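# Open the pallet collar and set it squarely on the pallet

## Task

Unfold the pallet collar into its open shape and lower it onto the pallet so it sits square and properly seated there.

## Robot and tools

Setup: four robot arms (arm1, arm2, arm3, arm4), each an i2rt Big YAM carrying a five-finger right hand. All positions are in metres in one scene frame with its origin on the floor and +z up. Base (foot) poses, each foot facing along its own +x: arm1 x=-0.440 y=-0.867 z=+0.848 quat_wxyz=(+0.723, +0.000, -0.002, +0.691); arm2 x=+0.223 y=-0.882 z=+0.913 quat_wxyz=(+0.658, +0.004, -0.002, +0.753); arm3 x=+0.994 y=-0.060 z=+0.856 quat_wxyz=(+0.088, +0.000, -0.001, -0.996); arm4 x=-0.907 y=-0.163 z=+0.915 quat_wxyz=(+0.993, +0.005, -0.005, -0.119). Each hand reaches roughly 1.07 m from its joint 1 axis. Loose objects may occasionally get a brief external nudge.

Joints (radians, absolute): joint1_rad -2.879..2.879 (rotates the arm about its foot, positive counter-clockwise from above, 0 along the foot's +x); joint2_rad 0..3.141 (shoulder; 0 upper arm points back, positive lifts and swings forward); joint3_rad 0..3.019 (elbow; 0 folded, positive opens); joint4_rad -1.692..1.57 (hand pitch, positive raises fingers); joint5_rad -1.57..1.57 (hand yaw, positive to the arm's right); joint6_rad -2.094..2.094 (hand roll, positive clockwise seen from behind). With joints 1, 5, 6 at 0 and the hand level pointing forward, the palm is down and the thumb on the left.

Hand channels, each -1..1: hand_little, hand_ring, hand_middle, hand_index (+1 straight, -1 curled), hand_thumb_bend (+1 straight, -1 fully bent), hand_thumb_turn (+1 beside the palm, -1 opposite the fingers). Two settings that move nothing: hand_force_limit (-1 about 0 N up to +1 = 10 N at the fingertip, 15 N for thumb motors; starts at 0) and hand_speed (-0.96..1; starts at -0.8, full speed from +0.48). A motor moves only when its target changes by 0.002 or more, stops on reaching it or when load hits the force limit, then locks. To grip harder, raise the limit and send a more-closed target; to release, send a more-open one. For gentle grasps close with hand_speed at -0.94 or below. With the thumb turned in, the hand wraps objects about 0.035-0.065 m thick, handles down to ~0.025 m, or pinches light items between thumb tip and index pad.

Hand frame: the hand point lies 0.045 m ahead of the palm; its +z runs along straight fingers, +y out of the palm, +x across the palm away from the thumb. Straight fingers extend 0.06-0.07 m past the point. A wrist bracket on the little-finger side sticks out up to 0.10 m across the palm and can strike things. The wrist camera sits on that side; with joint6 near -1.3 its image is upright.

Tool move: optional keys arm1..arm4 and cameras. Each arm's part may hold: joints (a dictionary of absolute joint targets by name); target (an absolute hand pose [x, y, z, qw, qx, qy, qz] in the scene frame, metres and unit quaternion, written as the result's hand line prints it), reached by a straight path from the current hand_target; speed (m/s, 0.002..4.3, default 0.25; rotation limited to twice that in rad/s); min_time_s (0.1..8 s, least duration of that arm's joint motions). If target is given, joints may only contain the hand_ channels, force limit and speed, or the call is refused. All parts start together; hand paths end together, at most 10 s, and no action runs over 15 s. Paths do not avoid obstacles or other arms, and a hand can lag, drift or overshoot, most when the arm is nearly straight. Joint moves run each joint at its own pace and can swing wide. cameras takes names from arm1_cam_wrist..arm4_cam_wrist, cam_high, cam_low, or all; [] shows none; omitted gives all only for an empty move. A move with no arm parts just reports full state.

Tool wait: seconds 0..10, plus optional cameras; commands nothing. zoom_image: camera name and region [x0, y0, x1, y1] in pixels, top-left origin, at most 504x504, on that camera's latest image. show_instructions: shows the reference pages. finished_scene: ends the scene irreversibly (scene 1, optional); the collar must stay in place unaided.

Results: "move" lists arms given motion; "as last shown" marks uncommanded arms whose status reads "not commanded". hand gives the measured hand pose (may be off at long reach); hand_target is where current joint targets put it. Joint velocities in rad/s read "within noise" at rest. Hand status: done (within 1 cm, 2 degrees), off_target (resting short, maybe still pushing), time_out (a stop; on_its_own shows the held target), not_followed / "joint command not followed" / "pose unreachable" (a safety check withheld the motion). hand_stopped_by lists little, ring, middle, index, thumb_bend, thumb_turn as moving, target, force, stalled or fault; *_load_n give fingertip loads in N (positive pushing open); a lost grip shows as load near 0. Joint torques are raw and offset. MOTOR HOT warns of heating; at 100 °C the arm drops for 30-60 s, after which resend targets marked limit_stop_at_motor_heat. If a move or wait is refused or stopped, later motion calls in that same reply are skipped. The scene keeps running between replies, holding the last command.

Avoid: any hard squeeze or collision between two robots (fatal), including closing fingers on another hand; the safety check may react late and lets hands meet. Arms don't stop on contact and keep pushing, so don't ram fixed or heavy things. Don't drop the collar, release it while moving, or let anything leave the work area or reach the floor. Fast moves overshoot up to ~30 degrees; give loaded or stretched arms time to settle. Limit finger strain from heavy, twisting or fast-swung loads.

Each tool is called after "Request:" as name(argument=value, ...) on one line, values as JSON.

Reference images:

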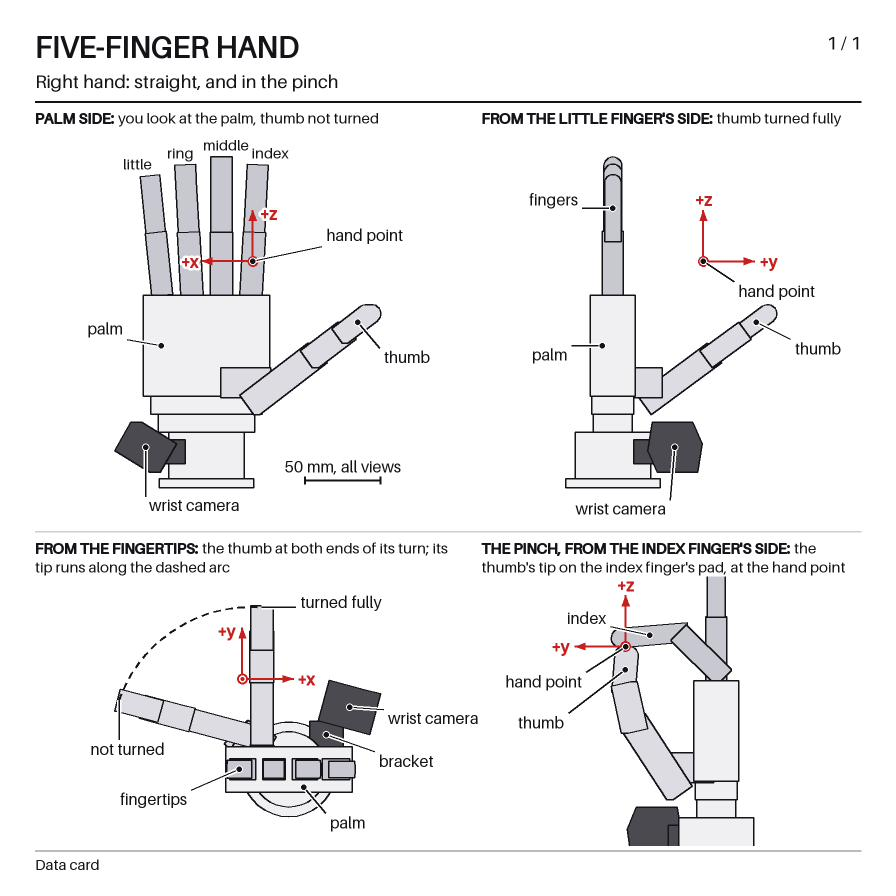

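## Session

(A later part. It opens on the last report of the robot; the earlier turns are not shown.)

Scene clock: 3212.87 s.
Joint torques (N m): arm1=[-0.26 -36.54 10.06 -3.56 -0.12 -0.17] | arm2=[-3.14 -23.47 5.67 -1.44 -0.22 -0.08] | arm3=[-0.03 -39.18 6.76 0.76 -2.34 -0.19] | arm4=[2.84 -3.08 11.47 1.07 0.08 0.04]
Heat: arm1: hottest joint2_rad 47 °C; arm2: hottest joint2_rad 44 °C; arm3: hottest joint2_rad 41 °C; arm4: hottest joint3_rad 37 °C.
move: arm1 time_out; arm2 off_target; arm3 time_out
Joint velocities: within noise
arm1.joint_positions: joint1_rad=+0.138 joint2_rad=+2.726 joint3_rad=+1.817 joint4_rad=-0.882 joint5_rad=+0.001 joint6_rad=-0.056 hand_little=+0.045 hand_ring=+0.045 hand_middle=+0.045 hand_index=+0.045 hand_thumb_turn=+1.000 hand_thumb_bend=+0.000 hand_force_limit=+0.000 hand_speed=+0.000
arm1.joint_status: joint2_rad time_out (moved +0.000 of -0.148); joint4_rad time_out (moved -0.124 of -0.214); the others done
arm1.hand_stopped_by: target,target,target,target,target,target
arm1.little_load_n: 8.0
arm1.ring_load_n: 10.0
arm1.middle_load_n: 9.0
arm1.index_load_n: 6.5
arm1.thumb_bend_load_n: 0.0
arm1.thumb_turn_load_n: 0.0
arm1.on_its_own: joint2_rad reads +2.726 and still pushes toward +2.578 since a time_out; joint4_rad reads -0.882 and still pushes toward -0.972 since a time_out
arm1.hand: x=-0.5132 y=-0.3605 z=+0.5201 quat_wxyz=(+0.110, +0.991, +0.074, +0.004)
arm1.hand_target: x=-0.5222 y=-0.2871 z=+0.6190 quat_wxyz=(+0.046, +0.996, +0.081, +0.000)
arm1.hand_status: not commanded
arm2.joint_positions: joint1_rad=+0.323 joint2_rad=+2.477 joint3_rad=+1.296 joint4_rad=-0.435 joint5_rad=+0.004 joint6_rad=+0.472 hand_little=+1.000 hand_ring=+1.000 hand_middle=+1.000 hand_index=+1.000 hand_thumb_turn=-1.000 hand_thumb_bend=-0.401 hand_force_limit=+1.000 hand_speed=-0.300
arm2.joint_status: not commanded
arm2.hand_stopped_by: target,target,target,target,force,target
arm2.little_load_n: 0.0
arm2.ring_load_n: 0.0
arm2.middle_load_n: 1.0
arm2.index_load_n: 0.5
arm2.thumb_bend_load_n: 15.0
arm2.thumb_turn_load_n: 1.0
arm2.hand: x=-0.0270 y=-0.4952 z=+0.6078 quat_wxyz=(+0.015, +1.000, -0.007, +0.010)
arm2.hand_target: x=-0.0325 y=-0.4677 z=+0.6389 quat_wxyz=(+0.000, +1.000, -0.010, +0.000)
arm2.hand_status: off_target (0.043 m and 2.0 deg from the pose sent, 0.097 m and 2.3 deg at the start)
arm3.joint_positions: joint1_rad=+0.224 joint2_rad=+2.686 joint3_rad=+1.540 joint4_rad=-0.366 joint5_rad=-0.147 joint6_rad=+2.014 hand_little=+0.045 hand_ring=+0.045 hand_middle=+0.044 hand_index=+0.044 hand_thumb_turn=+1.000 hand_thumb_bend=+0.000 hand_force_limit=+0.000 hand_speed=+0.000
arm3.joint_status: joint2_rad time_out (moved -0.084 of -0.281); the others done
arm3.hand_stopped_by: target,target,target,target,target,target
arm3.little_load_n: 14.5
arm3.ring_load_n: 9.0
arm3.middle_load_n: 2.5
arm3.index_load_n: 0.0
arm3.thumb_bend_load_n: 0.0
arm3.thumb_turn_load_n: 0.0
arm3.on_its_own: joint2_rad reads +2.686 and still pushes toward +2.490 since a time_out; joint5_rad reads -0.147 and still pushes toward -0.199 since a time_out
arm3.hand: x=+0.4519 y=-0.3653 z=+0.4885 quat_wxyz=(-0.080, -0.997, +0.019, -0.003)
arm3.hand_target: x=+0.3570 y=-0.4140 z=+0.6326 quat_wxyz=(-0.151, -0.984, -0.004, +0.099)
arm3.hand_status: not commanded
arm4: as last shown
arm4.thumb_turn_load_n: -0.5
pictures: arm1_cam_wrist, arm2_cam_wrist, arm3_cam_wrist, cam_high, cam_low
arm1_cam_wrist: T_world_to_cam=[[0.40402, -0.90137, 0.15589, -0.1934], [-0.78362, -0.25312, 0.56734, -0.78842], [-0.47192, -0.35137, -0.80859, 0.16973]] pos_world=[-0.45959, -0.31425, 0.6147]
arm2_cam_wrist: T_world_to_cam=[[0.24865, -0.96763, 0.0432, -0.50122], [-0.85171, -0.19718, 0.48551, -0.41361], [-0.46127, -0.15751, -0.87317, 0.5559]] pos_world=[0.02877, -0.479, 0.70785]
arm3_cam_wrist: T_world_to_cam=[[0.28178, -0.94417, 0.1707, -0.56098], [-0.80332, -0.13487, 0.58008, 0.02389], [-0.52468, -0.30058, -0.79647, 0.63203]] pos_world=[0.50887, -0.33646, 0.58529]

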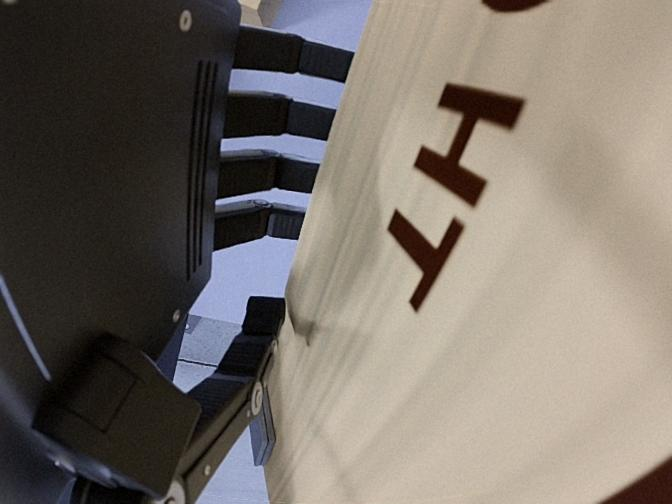

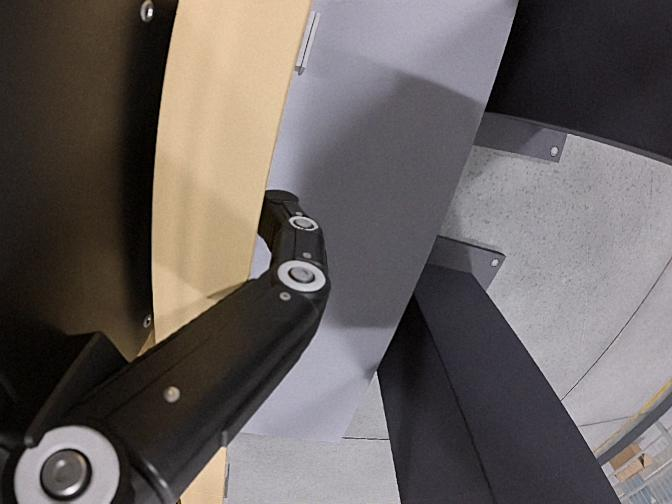

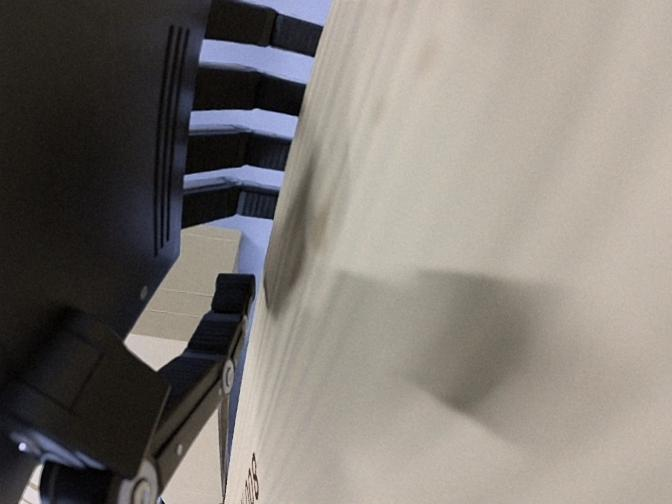

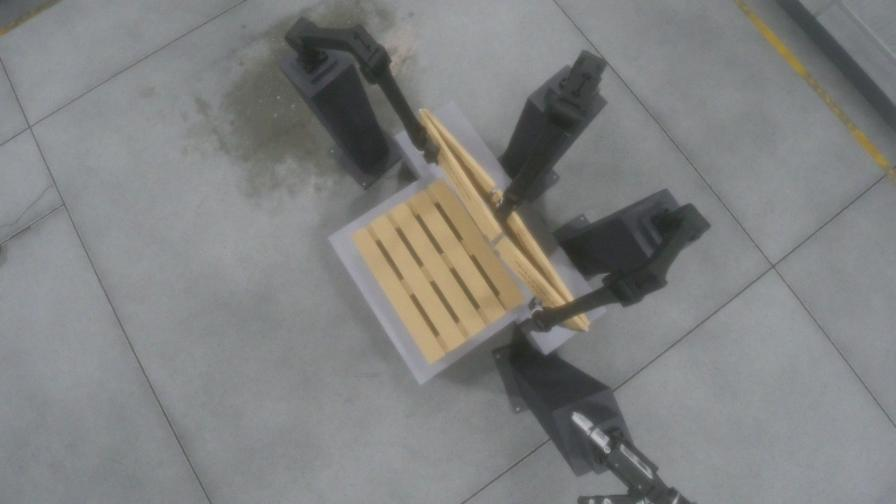

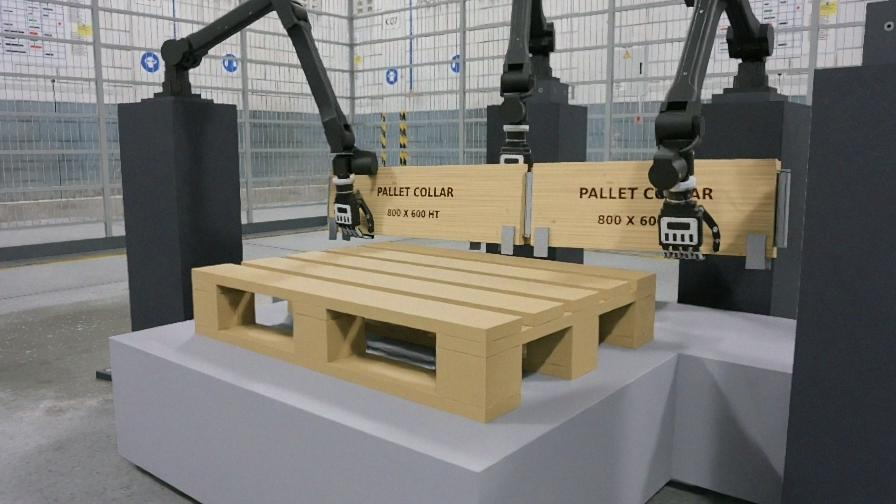

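Request:
move(arm1={"joints": {"joint1_rad": 0.083, "joint2_rad": 2.710, "joint3_rad": 2.179, "joint4_rad": -1.1345, "joint6_rad": -0.130}, "min_time_s": 4}, arm3={"joints": {"joint1_rad": 0.131, "joint2_rad": 2.420, "joint3_rad": 1.401, "joint4_rad": -0.196, "joint6_rad": 1.88}, "min_time_s": 4}, arm2={"target": [0.000, -0.408, 0.642, 0.0010, 0.9999, -0.0100, 0.0000], "speed": 0.018}, cameras=["cam_low", "cam_high", "arm3_cam_wrist"])

Request:
zoom_image(camera="cam_high", region=[320, 80, 640, 400])

Scene clock: 3231.57 s.
Joint torques (N m): arm1=[-0.73 -36.42 12.44 -3.51 -0.11 -0.17] | arm2=[-4.13 -23.47 7.31 -1.37 -0.15 -0.21] | arm3=[-0.67 -38.12 6.56 2.02 -2.17 -0.11] | arm4=[2.73 -3.14 11.47 1.06 0.09 0.03]
Heat: arm1: hottest joint2_rad 46 °C; arm2: hottest joint2_rad 43 °C; arm3: hottest joint2_rad 42 °C; arm4: hottest joint3_rad 37 °C.
move: arm1 time_out; arm2 off_target; arm3 time_out
Joint velocities: within noise
arm1.joint_positions: joint1_rad=+0.087 joint2_rad=+2.844 joint3_rad=+2.092 joint4_rad=-1.052 joint5_rad=+0.000 joint6_rad=-0.117 hand_little=+0.044 hand_ring=+0.045 hand_middle=+0.045 hand_index=+0.045 hand_thumb_turn=+1.000 hand_thumb_bend=+0.000 hand_force_limit=+0.000 hand_speed=+0.000
arm1.joint_status: joint4_rad time_out (moved -0.169 of -0.252); the others done
arm1.hand_stopped_by: target,target,target,target,target,target
arm1.little_load_n: 3.0
arm1.ring_load_n: 7.5
arm1.middle_load_n: 9.5
arm1.index_load_n: 10.0
arm1.thumb_bend_load_n: 0.0
arm1.thumb_turn_load_n: 0.0
arm1.on_its_own: joint4_rad reads -1.052 and still pushes toward -1.135 since a time_out
arm1.hand: x=-0.4852 y=-0.3090 z=+0.5183 quat_wxyz=(+0.115, +0.990, +0.078, -0.003)
arm1.hand_target: x=-0.4862 y=-0.2336 z=+0.6217 quat_wxyz=(+0.046, +0.995, +0.083, -0.003)
arm1.hand_status: not commanded
arm2.joint_positions: joint1_rad=+0.234 joint2_rad=+2.512 joint3_rad=+1.429 joint4_rad=-0.535 joint5_rad=+0.004 joint6_rad=+0.386 hand_little=+1.000 hand_ring=+1.000 hand_middle=+1.000 hand_index=+1.000 hand_thumb_turn=-1.000 hand_thumb_bend=-0.401 hand_force_limit=+1.000 hand_speed=-0.300
arm2.joint_status: not commanded
arm2.hand_stopped_by: target,target,target,target,force,target
arm2.little_load_n: 0.0
arm2.ring_load_n: 0.0
arm2.middle_load_n: 1.5
arm2.index_load_n: 0.0
arm2.thumb_bend_load_n: 12.5
arm2.thumb_turn_load_n: 3.0
arm2.hand: x=-0.0014 y=-0.4410 z=+0.6125 quat_wxyz=(+0.017, +1.000, -0.009, +0.008)
arm2.hand_target: x=+0.0005 y=-0.4089 z=+0.6416 quat_wxyz=(+0.000, +1.000, -0.010, +0.000)
arm2.hand_status: off_target (0.044 m and 2.1 deg from the pose sent, 0.098 m and 2.0 deg at the start)
arm3.joint_positions: joint1_rad=+0.142 joint2_rad=+2.622 joint3_rad=+1.356 joint4_rad=-0.230 joint5_rad=-0.151 joint6_rad=+1.899 hand_little=+0.045 hand_ring=+0.045 hand_middle=+0.044 hand_index=+0.044 hand_thumb_turn=+1.000 hand_thumb_bend=+0.000 hand_force_limit=+0.000 hand_speed=+0.000
arm3.joint_status: joint2_rad time_out (moved -0.065 of -0.266); the others done
arm3.hand_stopped_by: target,target,target,target,target,target
arm3.little_load_n: 9.0
arm3.ring_load_n: 7.5
arm3.middle_load_n: 5.5
arm3.index_load_n: 3.0
arm3.thumb_bend_load_n: 0.0
arm3.thumb_turn_load_n: 0.0
arm3.on_its_own: joint2_rad reads +2.622 and still pushes toward +2.420 since a time_out; joint5_rad reads -0.151 and still pushes toward -0.199 since a time_out
arm3.hand: x=+0.4796 y=-0.3099 z=+0.4976 quat_wxyz=(-0.084, -0.996, +0.002, +0.012)
arm3.hand_target: x=+0.3675 y=-0.3492 z=+0.6389 quat_wxyz=(-0.148, -0.979, -0.017, +0.138)
arm3.hand_status: not commanded
arm4: as last shown
pictures: arm3_cam_wrist, cam_high, cam_low
arm3_cam_wrist: T_world_to_cam=[[0.31639, -0.93347, 0.16891, -0.53049], [-0.77997, -0.15463, 0.60642, 0.01801], [-0.53995, -0.32361, -0.777, 0.66096]] pos_world=[0.53877, -0.27852, 0.59225]

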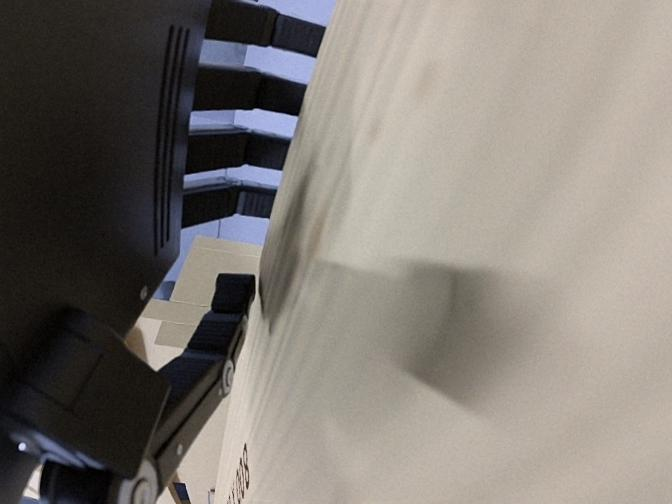

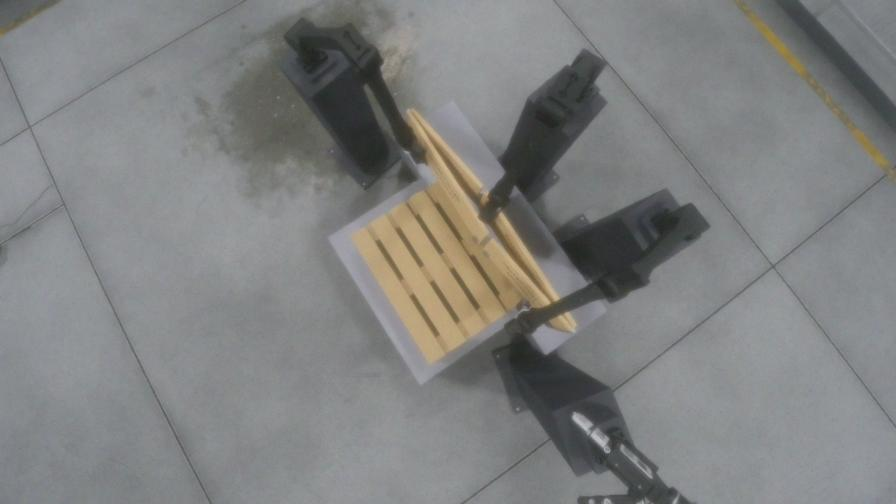

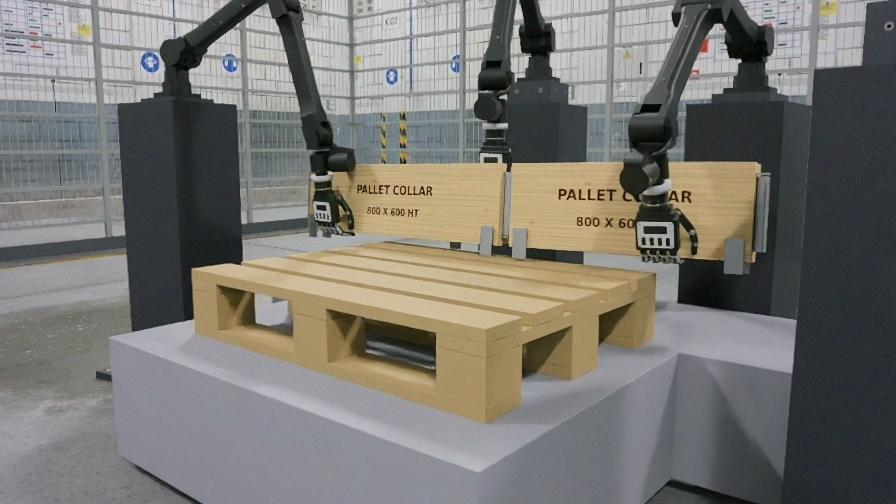

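Scaled by 1.575 from the camera's image (finer frame: 1280x720).

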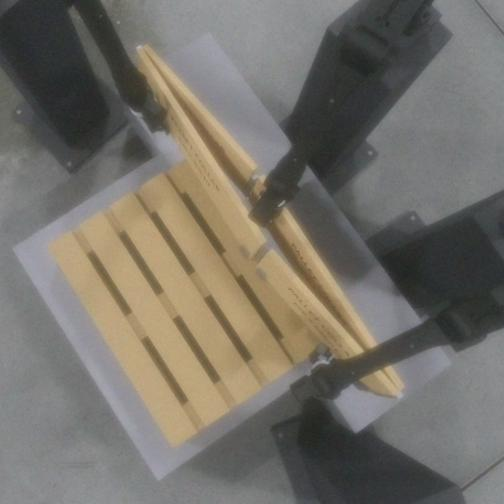

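Request:
move(arm1={"joints": {"joint1_rad": 0.018, "joint2_rad": 2.792, "joint3_rad": 2.379, "joint4_rad": -1.235, "joint6_rad": -0.195}, "min_time_s": 4}, arm3={"joints": {"joint1_rad": 0.085, "joint2_rad": 2.405, "joint3_rad": 1.240, "joint4_rad": -0.070, "joint6_rad": 1.834}, "min_time_s": 4}, arm2={"target": [0.045, -0.373, 0.640, 0.0010, 0.9999, -0.0100, 0.0000], "speed": 0.016}, cameras=[])

Scene clock: 3279.63 s.
Joint torques (N m): arm1=[-0.79 -37.66 13.59 -3.45 -0.13 -0.1] | arm2=[-4.42 -23.77 7.95 -1.36 -0.13 -0.22] | arm3=[-0.15 -36.48 4.51 2.09 -2.16 -0.08] | arm4=[2.49 -3.02 11.48 1.13 0.1 0.05]
Heat: arm1: hottest joint2_rad 46 °C; arm2: hottest joint2_rad 41 °C; arm3: hottest joint2_rad 42 °C; arm4: hottest joint3_rad 37 °C.
move: arm1 time_out; arm2 off_target; arm3 time_out
Joint velocities: within noise
arm1.joint_positions: joint1_rad=+0.023 joint2_rad=+2.931 joint3_rad=+2.283 joint4_rad=-1.151 joint5_rad=+0.002 joint6_rad=-0.186 hand_little=+0.044 hand_ring=+0.045 hand_middle=+0.045 hand_index=+0.045 hand_thumb_turn=+1.000 hand_thumb_bend=+0.000 hand_force_limit=+0.000 hand_speed=+0.000
arm1.joint_status: joint3_rad time_out (moved +0.191 of +0.287); joint4_rad time_out (moved -0.099 of -0.183); the others done
arm1.hand_stopped_by: target,target,target,target,target,target
arm1.little_load_n: 0.5
arm1.ring_load_n: 5.5
arm1.middle_load_n: 9.5
arm1.index_load_n: 12.5
arm1.thumb_bend_load_n: 0.0
arm1.thumb_turn_load_n: 0.0
arm1.on_its_own: joint3_rad reads +2.283 and still pushes toward +2.379 since a time_out; joint4_rad reads -1.151 and still pushes toward -1.235 since a time_out
arm1.hand: x=-0.4443 y=-0.2793 z=+0.5152 quat_wxyz=(+0.112, +0.990, +0.081, -0.010)
arm1.hand_target: x=-0.4400 y=-0.2014 z=+0.6300 quat_wxyz=(+0.037, +0.996, +0.084, -0.005)
arm1.hand_status: not commanded
arm2.joint_positions: joint1_rad=+0.145 joint2_rad=+2.543 joint3_rad=+1.503 joint4_rad=-0.581 joint5_rad=+0.005 joint6_rad=+0.294 hand_little=+1.000 hand_ring=+1.000 hand_middle=+1.000 hand_index=+1.000 hand_thumb_turn=-1.000 hand_thumb_bend=-0.401 hand_force_limit=+1.000 hand_speed=-0.300
arm2.joint_status: not commanded
arm2.hand_stopped_by: target,target,target,target,force,target
arm2.little_load_n: 0.0
arm2.ring_load_n: 0.0
arm2.middle_load_n: 2.0
arm2.index_load_n: 0.0
arm2.thumb_bend_load_n: 14.0
arm2.thumb_turn_load_n: 3.5
arm2.hand: x=+0.0388 y=-0.4077 z=+0.6102 quat_wxyz=(+0.019, +1.000, -0.007, +0.007)
arm2.hand_target: x=+0.0456 y=-0.3742 z=+0.6397 quat_wxyz=(+0.000, +1.000, -0.010, +0.000)
arm2.hand_status: off_target (0.046 m and 2.2 deg from the pose sent, 0.087 m and 2.1 deg at the start)
arm3.joint_positions: joint1_rad=+0.097 joint2_rad=+2.598 joint3_rad=+1.205 joint4_rad=-0.109 joint5_rad=-0.152 joint6_rad=+1.847 hand_little=+0.045 hand_ring=+0.045 hand_middle=+0.045 hand_index=+0.044 hand_thumb_turn=+1.000 hand_thumb_bend=+0.000 hand_force_limit=+0.000 hand_speed=+0.000
arm3.joint_status: joint2_rad time_out (moved -0.024 of -0.217); the others done
arm3.hand_stopped_by: target,target,target,target,target,target
arm3.little_load_n: 7.5
arm3.ring_load_n: 7.0
arm3.middle_load_n: 6.5
arm3.index_load_n: 5.0
arm3.thumb_bend_load_n: 0.5
arm3.thumb_turn_load_n: 0.0
arm3.on_its_own: joint2_rad reads +2.598 and still pushes toward +2.405 since a time_out; joint5_rad reads -0.152 and still pushes toward -0.199 since a time_out
arm3.hand: x=+0.5219 y=-0.2745 z=+0.4944 quat_wxyz=(-0.083, -0.996, -0.002, +0.013)
arm3.hand_target: x=+0.4128 y=-0.3066 z=+0.6150 quat_wxyz=(-0.139, -0.981, -0.016, +0.135)
arm3.hand_status: not commanded
arm4: as last shown
arm4.thumb_turn_load_n: 0.0

Request:
move(arm1={"joints": {"joint1_rad": -0.029, "joint2_rad": 2.912, "joint3_rad": 2.654, "joint4_rad": -1.380, "joint5_rad": 0.035, "joint6_rad": -0.254}, "min_time_s": 4}, arm3={"joints": {"joint1_rad": 0.027, "joint2_rad": 2.394, "joint3_rad": 1.088, "joint4_rad": 0.062, "joint6_rad": 1.775}, "min_time_s": 4}, arm2={"target": [0.088, -0.338, 0.636, 0.0010, 0.9999, -0.0100, 0.0000], "speed": 0.016}, cameras=["cam_low", "cam_high", "arm3_cam_wrist", "arm1_cam_wrist"])

Request:
zoom_image(camera="cam_high", region=[320, 80, 640, 400])

Scene clock: 3301.93 s.
Joint torques (N m): arm1=[-0.91 -39 15.1 -3.82 0.17 -0.22] | arm2=[-4.37 -23.88 8.84 -1.03 -0.19 -0.18] | arm3=[-0.32 -33.96 2.67 2.32 -2.14 0.08] | arm4=[2.55 -2.9 11.48 1.11 0.1 0.06]
Heat: arm1: hottest joint2_rad 48 °C; arm2: hottest joint2_rad 41 °C; arm3: hottest joint2_rad 41 °C; arm4: hottest joint3_rad 37 °C.
move: arm1 time_out; arm2 off_target; arm3 time_out
Joint velocities: within noise
arm1.joint_positions: joint1_rad=-0.025 joint2_rad=+3.059 joint3_rad=+2.547 joint4_rad=-1.288 joint5_rad=+0.033 joint6_rad=-0.238 hand_little=+0.044 hand_ring=+0.045 hand_middle=+0.045 hand_index=+0.045 hand_thumb_turn=+1.000 hand_thumb_bend=+0.000 hand_force_limit=+0.000 hand_speed=+0.000
arm1.joint_status: joint2_rad time_out (moved +0.128 of -0.019); joint3_rad time_out (moved +0.264 of +0.371); joint4_rad time_out (moved -0.137 of -0.229); the others done
arm1.hand_stopped_by: target,target,target,target,target,target
arm1.little_load_n: 1.0
arm1.ring_load_n: 6.5
arm1.middle_load_n: 10.0
arm1.index_load_n: 12.0
arm1.thumb_bend_load_n: 0.0
arm1.thumb_turn_load_n: 0.0
arm1.on_its_own: joint2_rad reads +3.059 and still pushes toward +2.912 since a time_out; joint3_rad reads +2.547 and still pushes toward +2.654 since a time_out; joint4_rad reads -1.288 and still pushes toward -1.380 since a time_out
arm1.hand: x=-0.4048 y=-0.2548 z=+0.5096 quat_wxyz=(+0.115, +0.990, +0.085, +0.000)
arm1.hand_target: x=-0.3957 y=-0.1769 z=+0.6388 quat_wxyz=(+0.035, +0.995, +0.090, +0.013)
arm1.hand_status: not commanded
arm2.joint_positions: joint1_rad=+0.066 joint2_rad=+2.582 joint3_rad=+1.601 joint4_rad=-0.643 joint5_rad=+0.007 joint6_rad=+0.209 hand_little=+1.000 hand_ring=+1.000 hand_middle=+1.000 hand_index=+1.000 hand_thumb_turn=-1.000 hand_thumb_bend=-0.401 hand_force_limit=+1.000 hand_speed=-0.300
arm2.joint_status: not commanded
arm2.hand_stopped_by: target,target,target,target,force,target
arm2.little_load_n: 0.0
arm2.ring_load_n: 0.0
arm2.middle_load_n: 2.0
arm2.index_load_n: 0.0
arm2.thumb_bend_load_n: 16.0
arm2.thumb_turn_load_n: 4.0
arm2.hand: x=+0.0775 y=-0.3738 z=+0.6088 quat_wxyz=(+0.021, +1.000, -0.004, +0.006)
arm2.hand_target: x=+0.0886 y=-0.3393 z=+0.6362 quat_wxyz=(+0.000, +1.000, -0.010, +0.001)
arm2.hand_status: off_target (0.046 m and 2.5 deg from the pose sent, 0.089 m and 2.2 deg at the start)
arm3.joint_positions: joint1_rad=+0.040 joint2_rad=+2.580 joint3_rad=+1.064 joint4_rad=+0.015 joint5_rad=-0.152 joint6_rad=+1.770 hand_little=+0.045 hand_ring=+0.045 hand_middle=+0.045 hand_index=+0.045 hand_thumb_turn=+1.000 hand_thumb_bend=+0.000 hand_force_limit=+0.000 hand_speed=+0.000
arm3.joint_status: joint2_rad time_out (moved -0.018 of -0.204); the others done
arm3.hand_stopped_by: target,target,target,target,target,target
arm3.little_load_n: 4.0
arm3.ring_load_n: 5.5
arm3.middle_load_n: 8.0
arm3.index_load_n: 9.5
arm3.thumb_bend_load_n: 0.0
arm3.thumb_turn_load_n: 0.0
arm3.on_its_own: joint2_rad reads +2.580 and still pushes toward +2.394 since a time_out; joint5_rad reads -0.152 and still pushes toward -0.199 since a time_out
arm3.hand: x=+0.5631 y=-0.2390 z=+0.4955 quat_wxyz=(-0.082, -0.996, -0.011, +0.019)
arm3.hand_target: x=+0.4569 y=-0.2634 z=+0.5994 quat_wxyz=(-0.130, -0.982, -0.016, +0.139)
arm3.hand_status: not commanded
arm4: as last shown
pictures: arm1_cam_wrist, arm3_cam_wrist, cam_high, cam_low
arm1_cam_wrist: T_world_to_cam=[[0.42413, -0.89107, 0.1616, -0.13247], [-0.77272, -0.26303, 0.57769, -0.67416], [-0.47225, -0.36988, -0.8001, 0.24023]] pos_world=[-0.3513, -0.2065, 0.60307]
arm3_cam_wrist: T_world_to_cam=[[0.34299, -0.9257, 0.15952, -0.49889], [-0.76572, -0.17716, 0.6183, 0.0759], [-0.5441, -0.33422, -0.76958, 0.72347]] pos_world=[0.62287, -0.20658, 0.58942]

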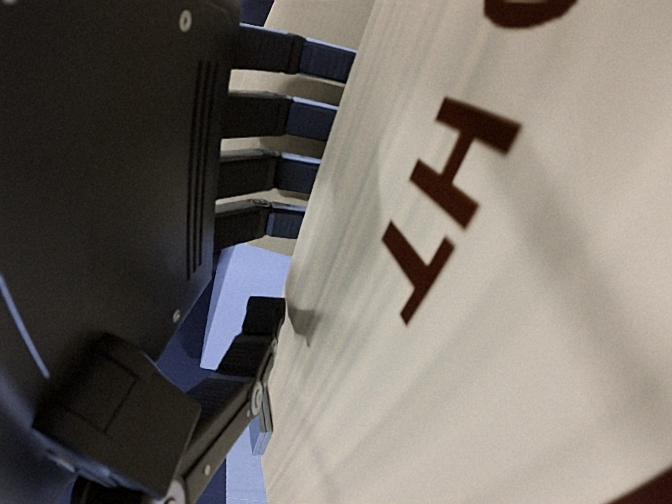

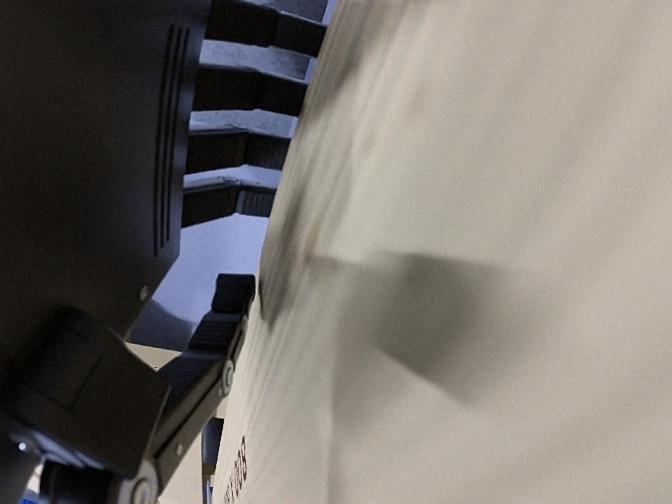

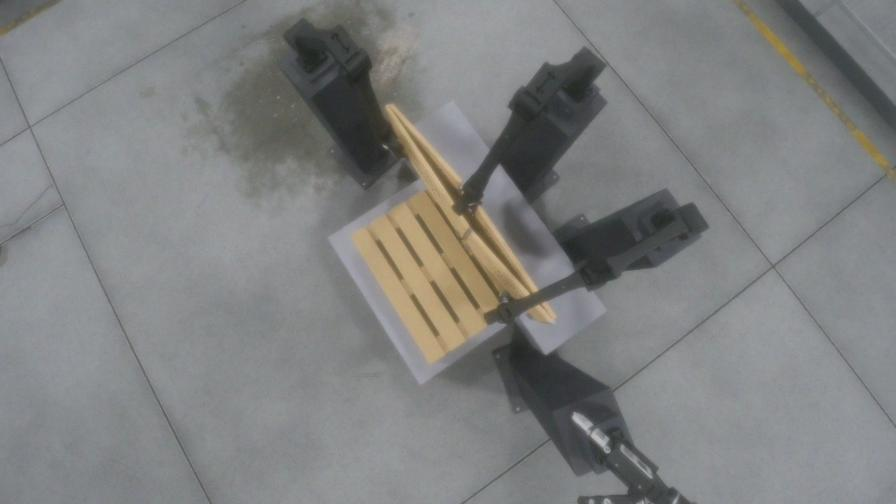

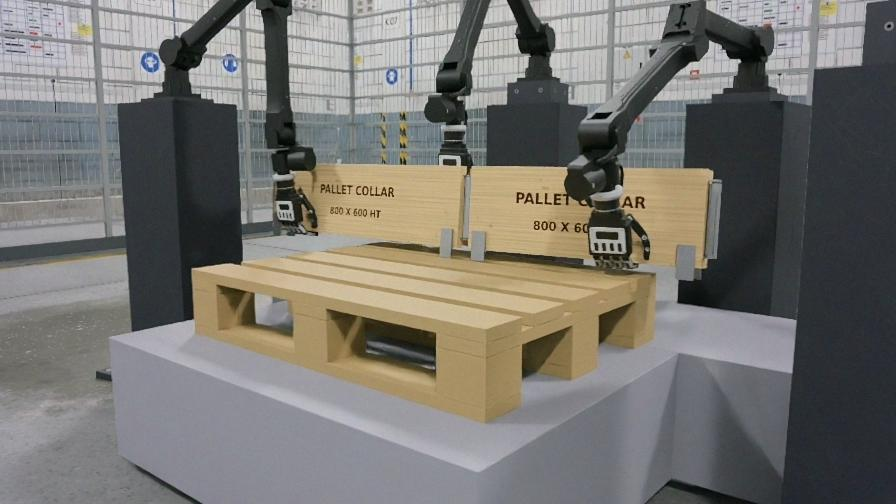

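Scaled by 1.575 from the camera's image (finer frame: 1280x720).

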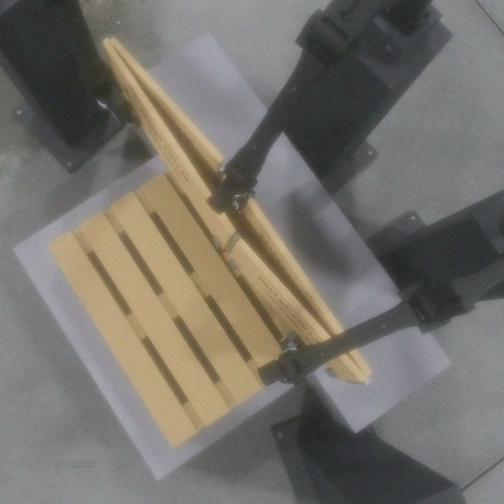

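Request:
move(arm1={"joints": {"joint1_rad": -0.012, "joint2_rad": 2.936, "joint3_rad": 2.699, "joint4_rad": -1.401, "joint5_rad": 0.048, "joint6_rad": -0.308}, "min_time_s": 5}, arm3={"joints": {"joint1_rad": -0.188, "joint2_rad": 2.407, "joint3_rad": 1.097, "joint4_rad": -0.044, "joint5_rad": -0.235, "joint6_rad": 1.484}, "min_time_s": 5}, arm2={"target": [0.090, -0.298, 0.634, 0.0, 0.99969, 0.025, 0.0], "speed": 0.010}, cameras=["cam_low", "cam_high", "arm3_cam_wrist"])

Request:
zoom_image(camera="cam_high", region=[320, 80, 640, 400])

Scene clock: 3357.03 s.
Joint torques (N m): arm1=[0.62 -39.77 15.58 -2.99 -0.01 -0.15] | arm2=[-4.78 -23.12 11.93 0.88 -0.12 -0.23] | arm3=[-4.54 -32.44 2.06 0.61 -1.04 -0.31] | arm4=[2.61 -3.02 11.49 1.17 0.11 0.04]
Heat: arm1: hottest joint2_rad 48 °C; arm2: hottest joint2_rad 40 °C; arm3: hottest joint2_rad 41 °C; arm4: hottest joint3_rad 37 °C.
move: arm1 time_out; arm2 off_target; arm3 time_out
Joint velocities: within noise
arm1.joint_positions: joint1_rad=-0.022 joint2_rad=+3.096 joint3_rad=+2.573 joint4_rad=-1.331 joint5_rad=+0.051 joint6_rad=-0.295 hand_little=+0.044 hand_ring=+0.044 hand_middle=+0.045 hand_index=+0.045 hand_thumb_turn=+1.000 hand_thumb_bend=+0.000 hand_force_limit=+0.000 hand_speed=+0.000
arm1.joint_status: joint2_rad time_out (moved +0.037 of -0.123); joint3_rad time_out (moved +0.026 of +0.152); joint4_rad time_out (moved -0.043 of -0.113); the others done
arm1.hand_stopped_by: target,target,target,target,target,target
arm1.little_load_n: -0.5
arm1.ring_load_n: 3.0
arm1.middle_load_n: 9.5
arm1.index_load_n: 14.5
arm1.thumb_bend_load_n: 0.0
arm1.thumb_turn_load_n: 0.0
arm1.on_its_own: joint2_rad reads +3.096 and still pushes toward +2.936 since a time_out; joint3_rad reads +2.573 and still pushes toward +2.685 since a time_out; joint4_rad reads -1.331 and still pushes toward -1.401 since a time_out
arm1.hand: x=-0.4007 y=-0.2725 z=+0.4992 quat_wxyz=(+0.142, +0.983, +0.116, +0.001)
arm1.hand_target: x=-0.4013 y=-0.1798 z=+0.6337 quat_wxyz=(+0.043, +0.991, +0.126, +0.018)
arm1.hand_status: not commanded
arm2.joint_positions: joint1_rad=+0.059 joint2_rad=+2.638 joint3_rad=+1.737 joint4_rad=-0.797 joint5_rad=+0.008 joint6_rad=+0.134 hand_little=+1.000 hand_ring=+1.000 hand_middle=+1.000 hand_index=+1.000 hand_thumb_turn=-1.000 hand_thumb_bend=-0.400 hand_force_limit=+1.000 hand_speed=-0.300
arm2.joint_status: not commanded
arm2.hand_stopped_by: target,target,target,target,force,target
arm2.little_load_n: 0.0
arm2.ring_load_n: 0.0
arm2.middle_load_n: 1.0
arm2.index_load_n: 0.0
arm2.thumb_bend_load_n: 15.5
arm2.thumb_turn_load_n: 4.5
arm2.hand: x=+0.0830 y=-0.3624 z=+0.6127 quat_wxyz=(+0.057, +0.998, +0.030, +0.012)
arm2.hand_target: x=+0.0917 y=-0.3013 z=+0.6381 quat_wxyz=(-0.001, +1.000, +0.025, +0.002)
arm2.hand_status: off_target (0.068 m and 6.8 deg from the pose sent, 0.081 m and 4.2 deg at the start)
arm3.joint_positions: joint1_rad=-0.117 joint2_rad=+2.580 joint3_rad=+1.079 joint4_rad=-0.043 joint5_rad=-0.216 joint6_rad=+1.522 hand_little=+0.044 hand_ring=+0.045 hand_middle=+0.045 hand_index=+0.045 hand_thumb_turn=+1.000 hand_thumb_bend=+0.000 hand_force_limit=+0.000 hand_speed=+0.000
arm3.joint_status: joint1_rad time_out (moved -0.157 of -0.228); joint2_rad time_out (moved +0.000 of -0.173); joint6_rad time_out (moved -0.248 of -0.286); the others done
arm3.hand_stopped_by: target,target,target,target,target,target
arm3.little_load_n: 4.0
arm3.ring_load_n: 6.0
arm3.middle_load_n: 10.0
arm3.index_load_n: 12.5
arm3.thumb_bend_load_n: -0.5
arm3.thumb_turn_load_n: 0.0
arm3.on_its_own: joint1_rad reads -0.117 and still pushes toward -0.188 since a time_out; joint2_rad reads +2.580 and still pushes toward +2.407 since a time_out; joint6_rad reads +1.522 and still pushes toward +1.484 since a time_out
arm3.hand: x=+0.5615 y=-0.1882 z=+0.5005 quat_wxyz=(-0.109, -0.992, -0.055, +0.013)
arm3.hand_target: x=+0.4681 y=-0.1605 z=+0.5842 quat_wxyz=(-0.112, -0.986, -0.050, +0.113)
arm3.hand_status: not commanded
arm4: as last shown
arm4.thumb_turn_load_n: -0.5
pictures: arm3_cam_wrist, cam_high, cam_low
arm3_cam_wrist: T_world_to_cam=[[0.4231, -0.88191, 0.20792, -0.51305], [-0.75106, -0.21298, 0.62494, 0.06236], [-0.50685, -0.42057, -0.75248, 0.69771]] pos_world=[0.61754, -0.14574, 0.59271]

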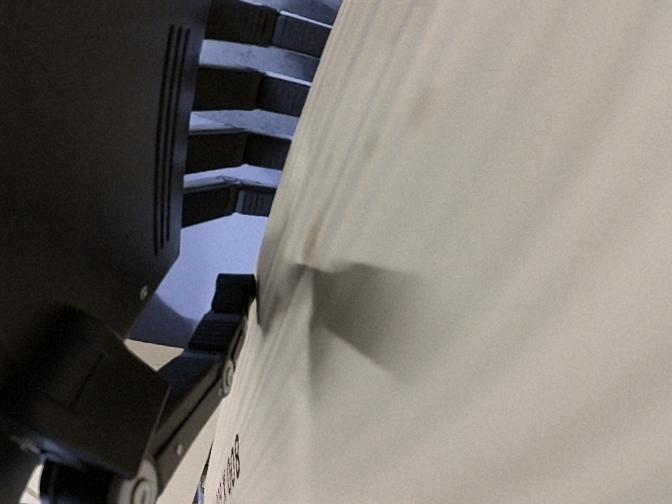

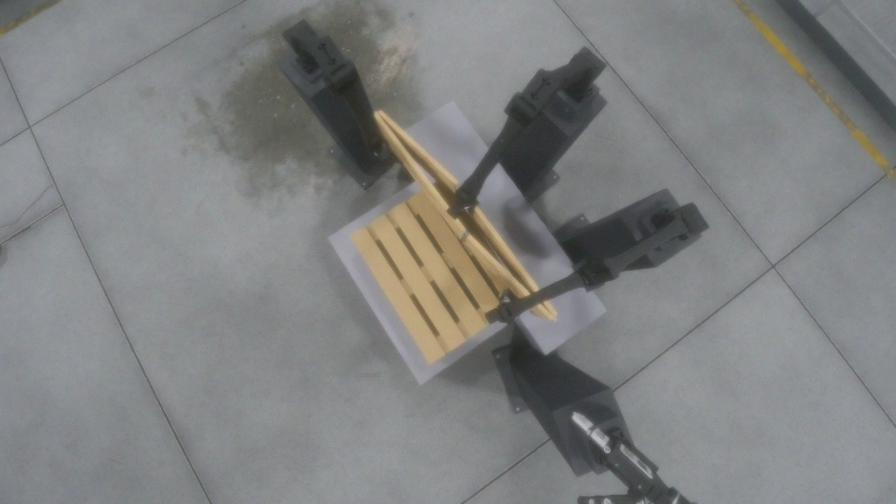

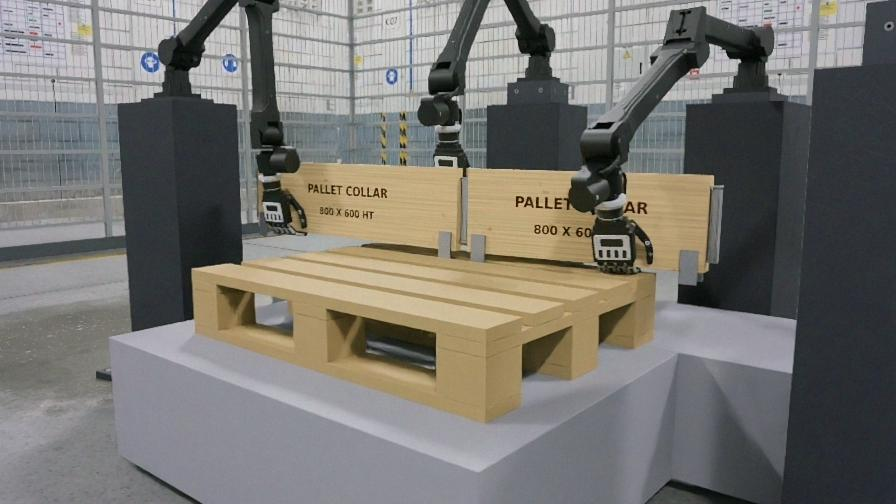

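Scaled by 1.575 from the camera's image (finer frame: 1280x720).

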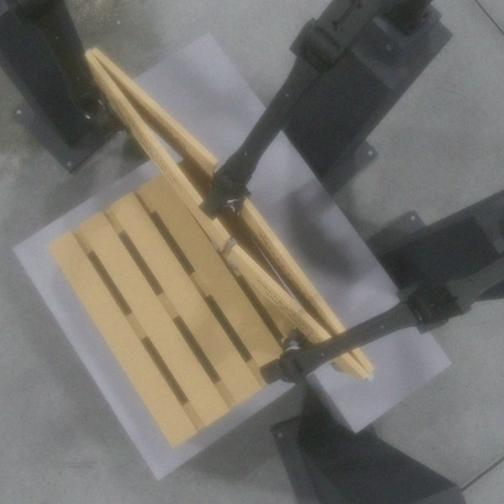

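Request:
move(arm1={"joints": {"joint2_rad": 2.936, "joint3_rad": 2.699, "joint4_rad": -1.295, "joint5_rad": 0.078}, "min_time_s": 3}, arm3={"joints": {"joint1_rad": -0.235, "joint4_rad": -0.080}, "min_time_s": 3}, arm2={"target": [0.090, -0.290, 0.636, 0.0, 0.99969, 0.025, 0.0], "speed": 0.010}, cameras=["cam_low", "cam_high", "arm1_cam_wrist"])

Request:
zoom_image(camera="cam_high", region=[320, 80, 640, 400])

Scene clock: 3390.70 s.
Joint torques (N m): arm1=[0.26 -40.18 15.47 0.55 0.31 -0.17] | arm2=[-4.78 -23.53 12.49 1.24 -0.03 -0.19] | arm3=[-7 -33.32 1.36 -0.08 -0.38 -0.13] | arm4=[2.78 -3.08 11.51 1.1 0.11 0.04]
Heat: arm1: hottest joint2_rad 50 °C; arm2: hottest joint2_rad 40 °C; arm3: hottest joint2_rad 41 °C; arm4: hottest joint3_rad 37 °C.
move: arm1 time_out; arm2 off_target; arm3 time_out
Joint velocities: within noise
arm1.joint_positions: joint1_rad=-0.021 joint2_rad=+3.096 joint3_rad=+2.573 joint4_rad=-1.318 joint5_rad=+0.072 joint6_rad=-0.295 hand_little=+0.044 hand_ring=+0.044 hand_middle=+0.045 hand_index=+0.045 hand_thumb_turn=+1.000 hand_thumb_bend=+0.000 hand_force_limit=+0.000 hand_speed=+0.000
arm1.joint_status: joint2_rad time_out (moved +0.000 of -0.160); joint3_rad time_out (moved +0.000 of +0.126); the others done
arm1.hand_stopped_by: target,target,target,target,target,target
arm1.little_load_n: 0.0
arm1.ring_load_n: 3.0
arm1.middle_load_n: 8.5
arm1.index_load_n: 12.5
arm1.thumb_bend_load_n: 0.0
arm1.thumb_turn_load_n: 0.0
arm1.on_its_own: joint2_rad reads +3.096 and still pushes toward +2.936 since a time_out; joint3_rad reads +2.573 and still pushes toward +2.685 since a time_out
arm1.hand: x=-0.3972 y=-0.2698 z=+0.4972 quat_wxyz=(+0.138, +0.983, +0.118, +0.012)
arm1.hand_target: x=-0.3939 y=-0.1519 z=+0.6258 quat_wxyz=(-0.006, +0.991, +0.124, +0.042)
arm1.hand_status: not commanded
arm2.joint_positions: joint1_rad=+0.058 joint2_rad=+2.645 joint3_rad=+1.764 joint4_rad=-0.829 joint5_rad=+0.006 joint6_rad=+0.129 hand_little=+1.000 hand_ring=+1.000 hand_middle=+1.000 hand_index=+1.000 hand_thumb_turn=-1.000 hand_thumb_bend=-0.400 hand_force_limit=+1.000 hand_speed=-0.300
arm2.joint_status: not commanded
arm2.hand_stopped_by: target,target,target,target,force,target
arm2.little_load_n: 0.0
arm2.ring_load_n: -0.5
arm2.middle_load_n: 1.0
arm2.index_load_n: 0.5
arm2.thumb_bend_load_n: 14.5
arm2.thumb_turn_load_n: 4.0
arm2.hand: x=+0.0829 y=-0.3595 z=+0.6158 quat_wxyz=(+0.064, +0.997, +0.032, +0.012)
arm2.hand_target: x=+0.0918 y=-0.2939 z=+0.6412 quat_wxyz=(-0.001, +1.000, +0.025, +0.002)
arm2.hand_status: off_target (0.073 m and 7.5 deg from the pose sent, 0.076 m and 6.8 deg at the start)
arm3.joint_positions: joint1_rad=-0.138 joint2_rad=+2.580 joint3_rad=+1.087 joint4_rad=-0.069 joint5_rad=-0.233 joint6_rad=+1.503 hand_little=+0.044 hand_ring=+0.045 hand_middle=+0.045 hand_index=+0.045 hand_thumb_turn=+1.000 hand_thumb_bend=+0.000 hand_force_limit=+0.000 hand_speed=+0.000
arm3.joint_status: joint1_rad time_out (moved -0.020 of -0.118); the others done
arm3.hand_stopped_by: target,target,target,target,target,target
arm3.little_load_n: 5.5
arm3.ring_load_n: 7.0
arm3.middle_load_n: 9.0
arm3.index_load_n: 11.0
arm3.thumb_bend_load_n: 0.0
arm3.thumb_turn_load_n: 0.0
arm3.on_its_own: joint1_rad reads -0.138 and still pushes toward -0.235 since a time_out; joint2_rad reads +2.580 and still pushes toward +2.407 since a time_out
arm3.hand: x=+0.5617 y=-0.1827 z=+0.5020 quat_wxyz=(-0.117, -0.992, -0.053, +0.006)
arm3.hand_target: x=+0.4725 y=-0.1361 z=+0.5815 quat_wxyz=(-0.111, -0.989, -0.025, +0.098)
arm3.hand_status: not commanded
arm4: as last shown
pictures: arm1_cam_wrist, cam_high, cam_low
arm1_cam_wrist: T_world_to_cam=[[0.48043, -0.8513, 0.21089, -0.13844], [-0.76578, -0.28997, 0.57402, -0.66766], [-0.42751, -0.43727, -0.79122, 0.22367]] pos_world=[-0.34915, -0.21365, 0.58942]

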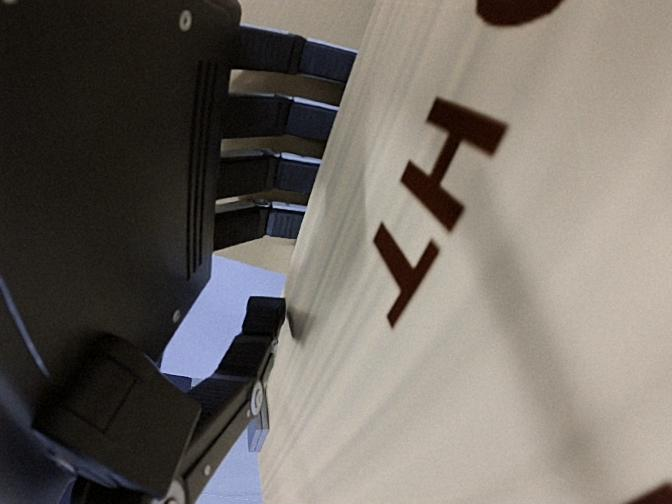

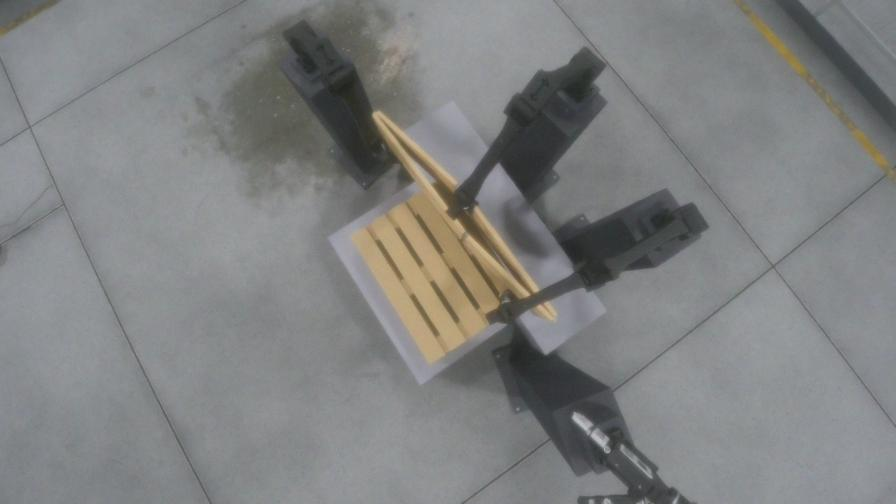

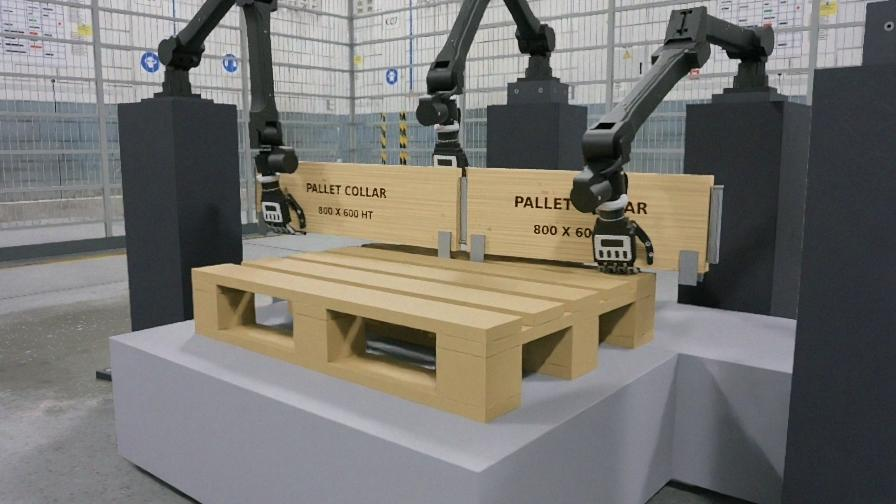

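Scaled by 1.575 from the camera's image (finer frame: 1280x720).

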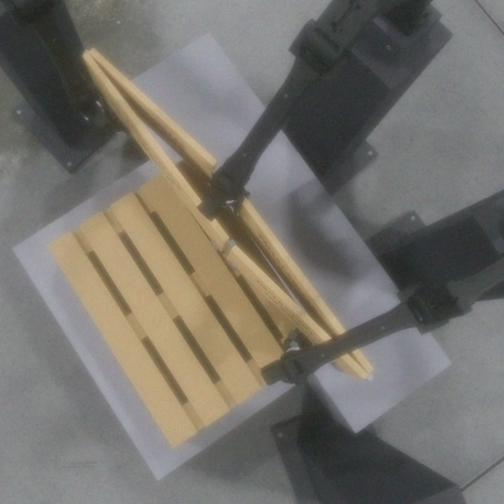

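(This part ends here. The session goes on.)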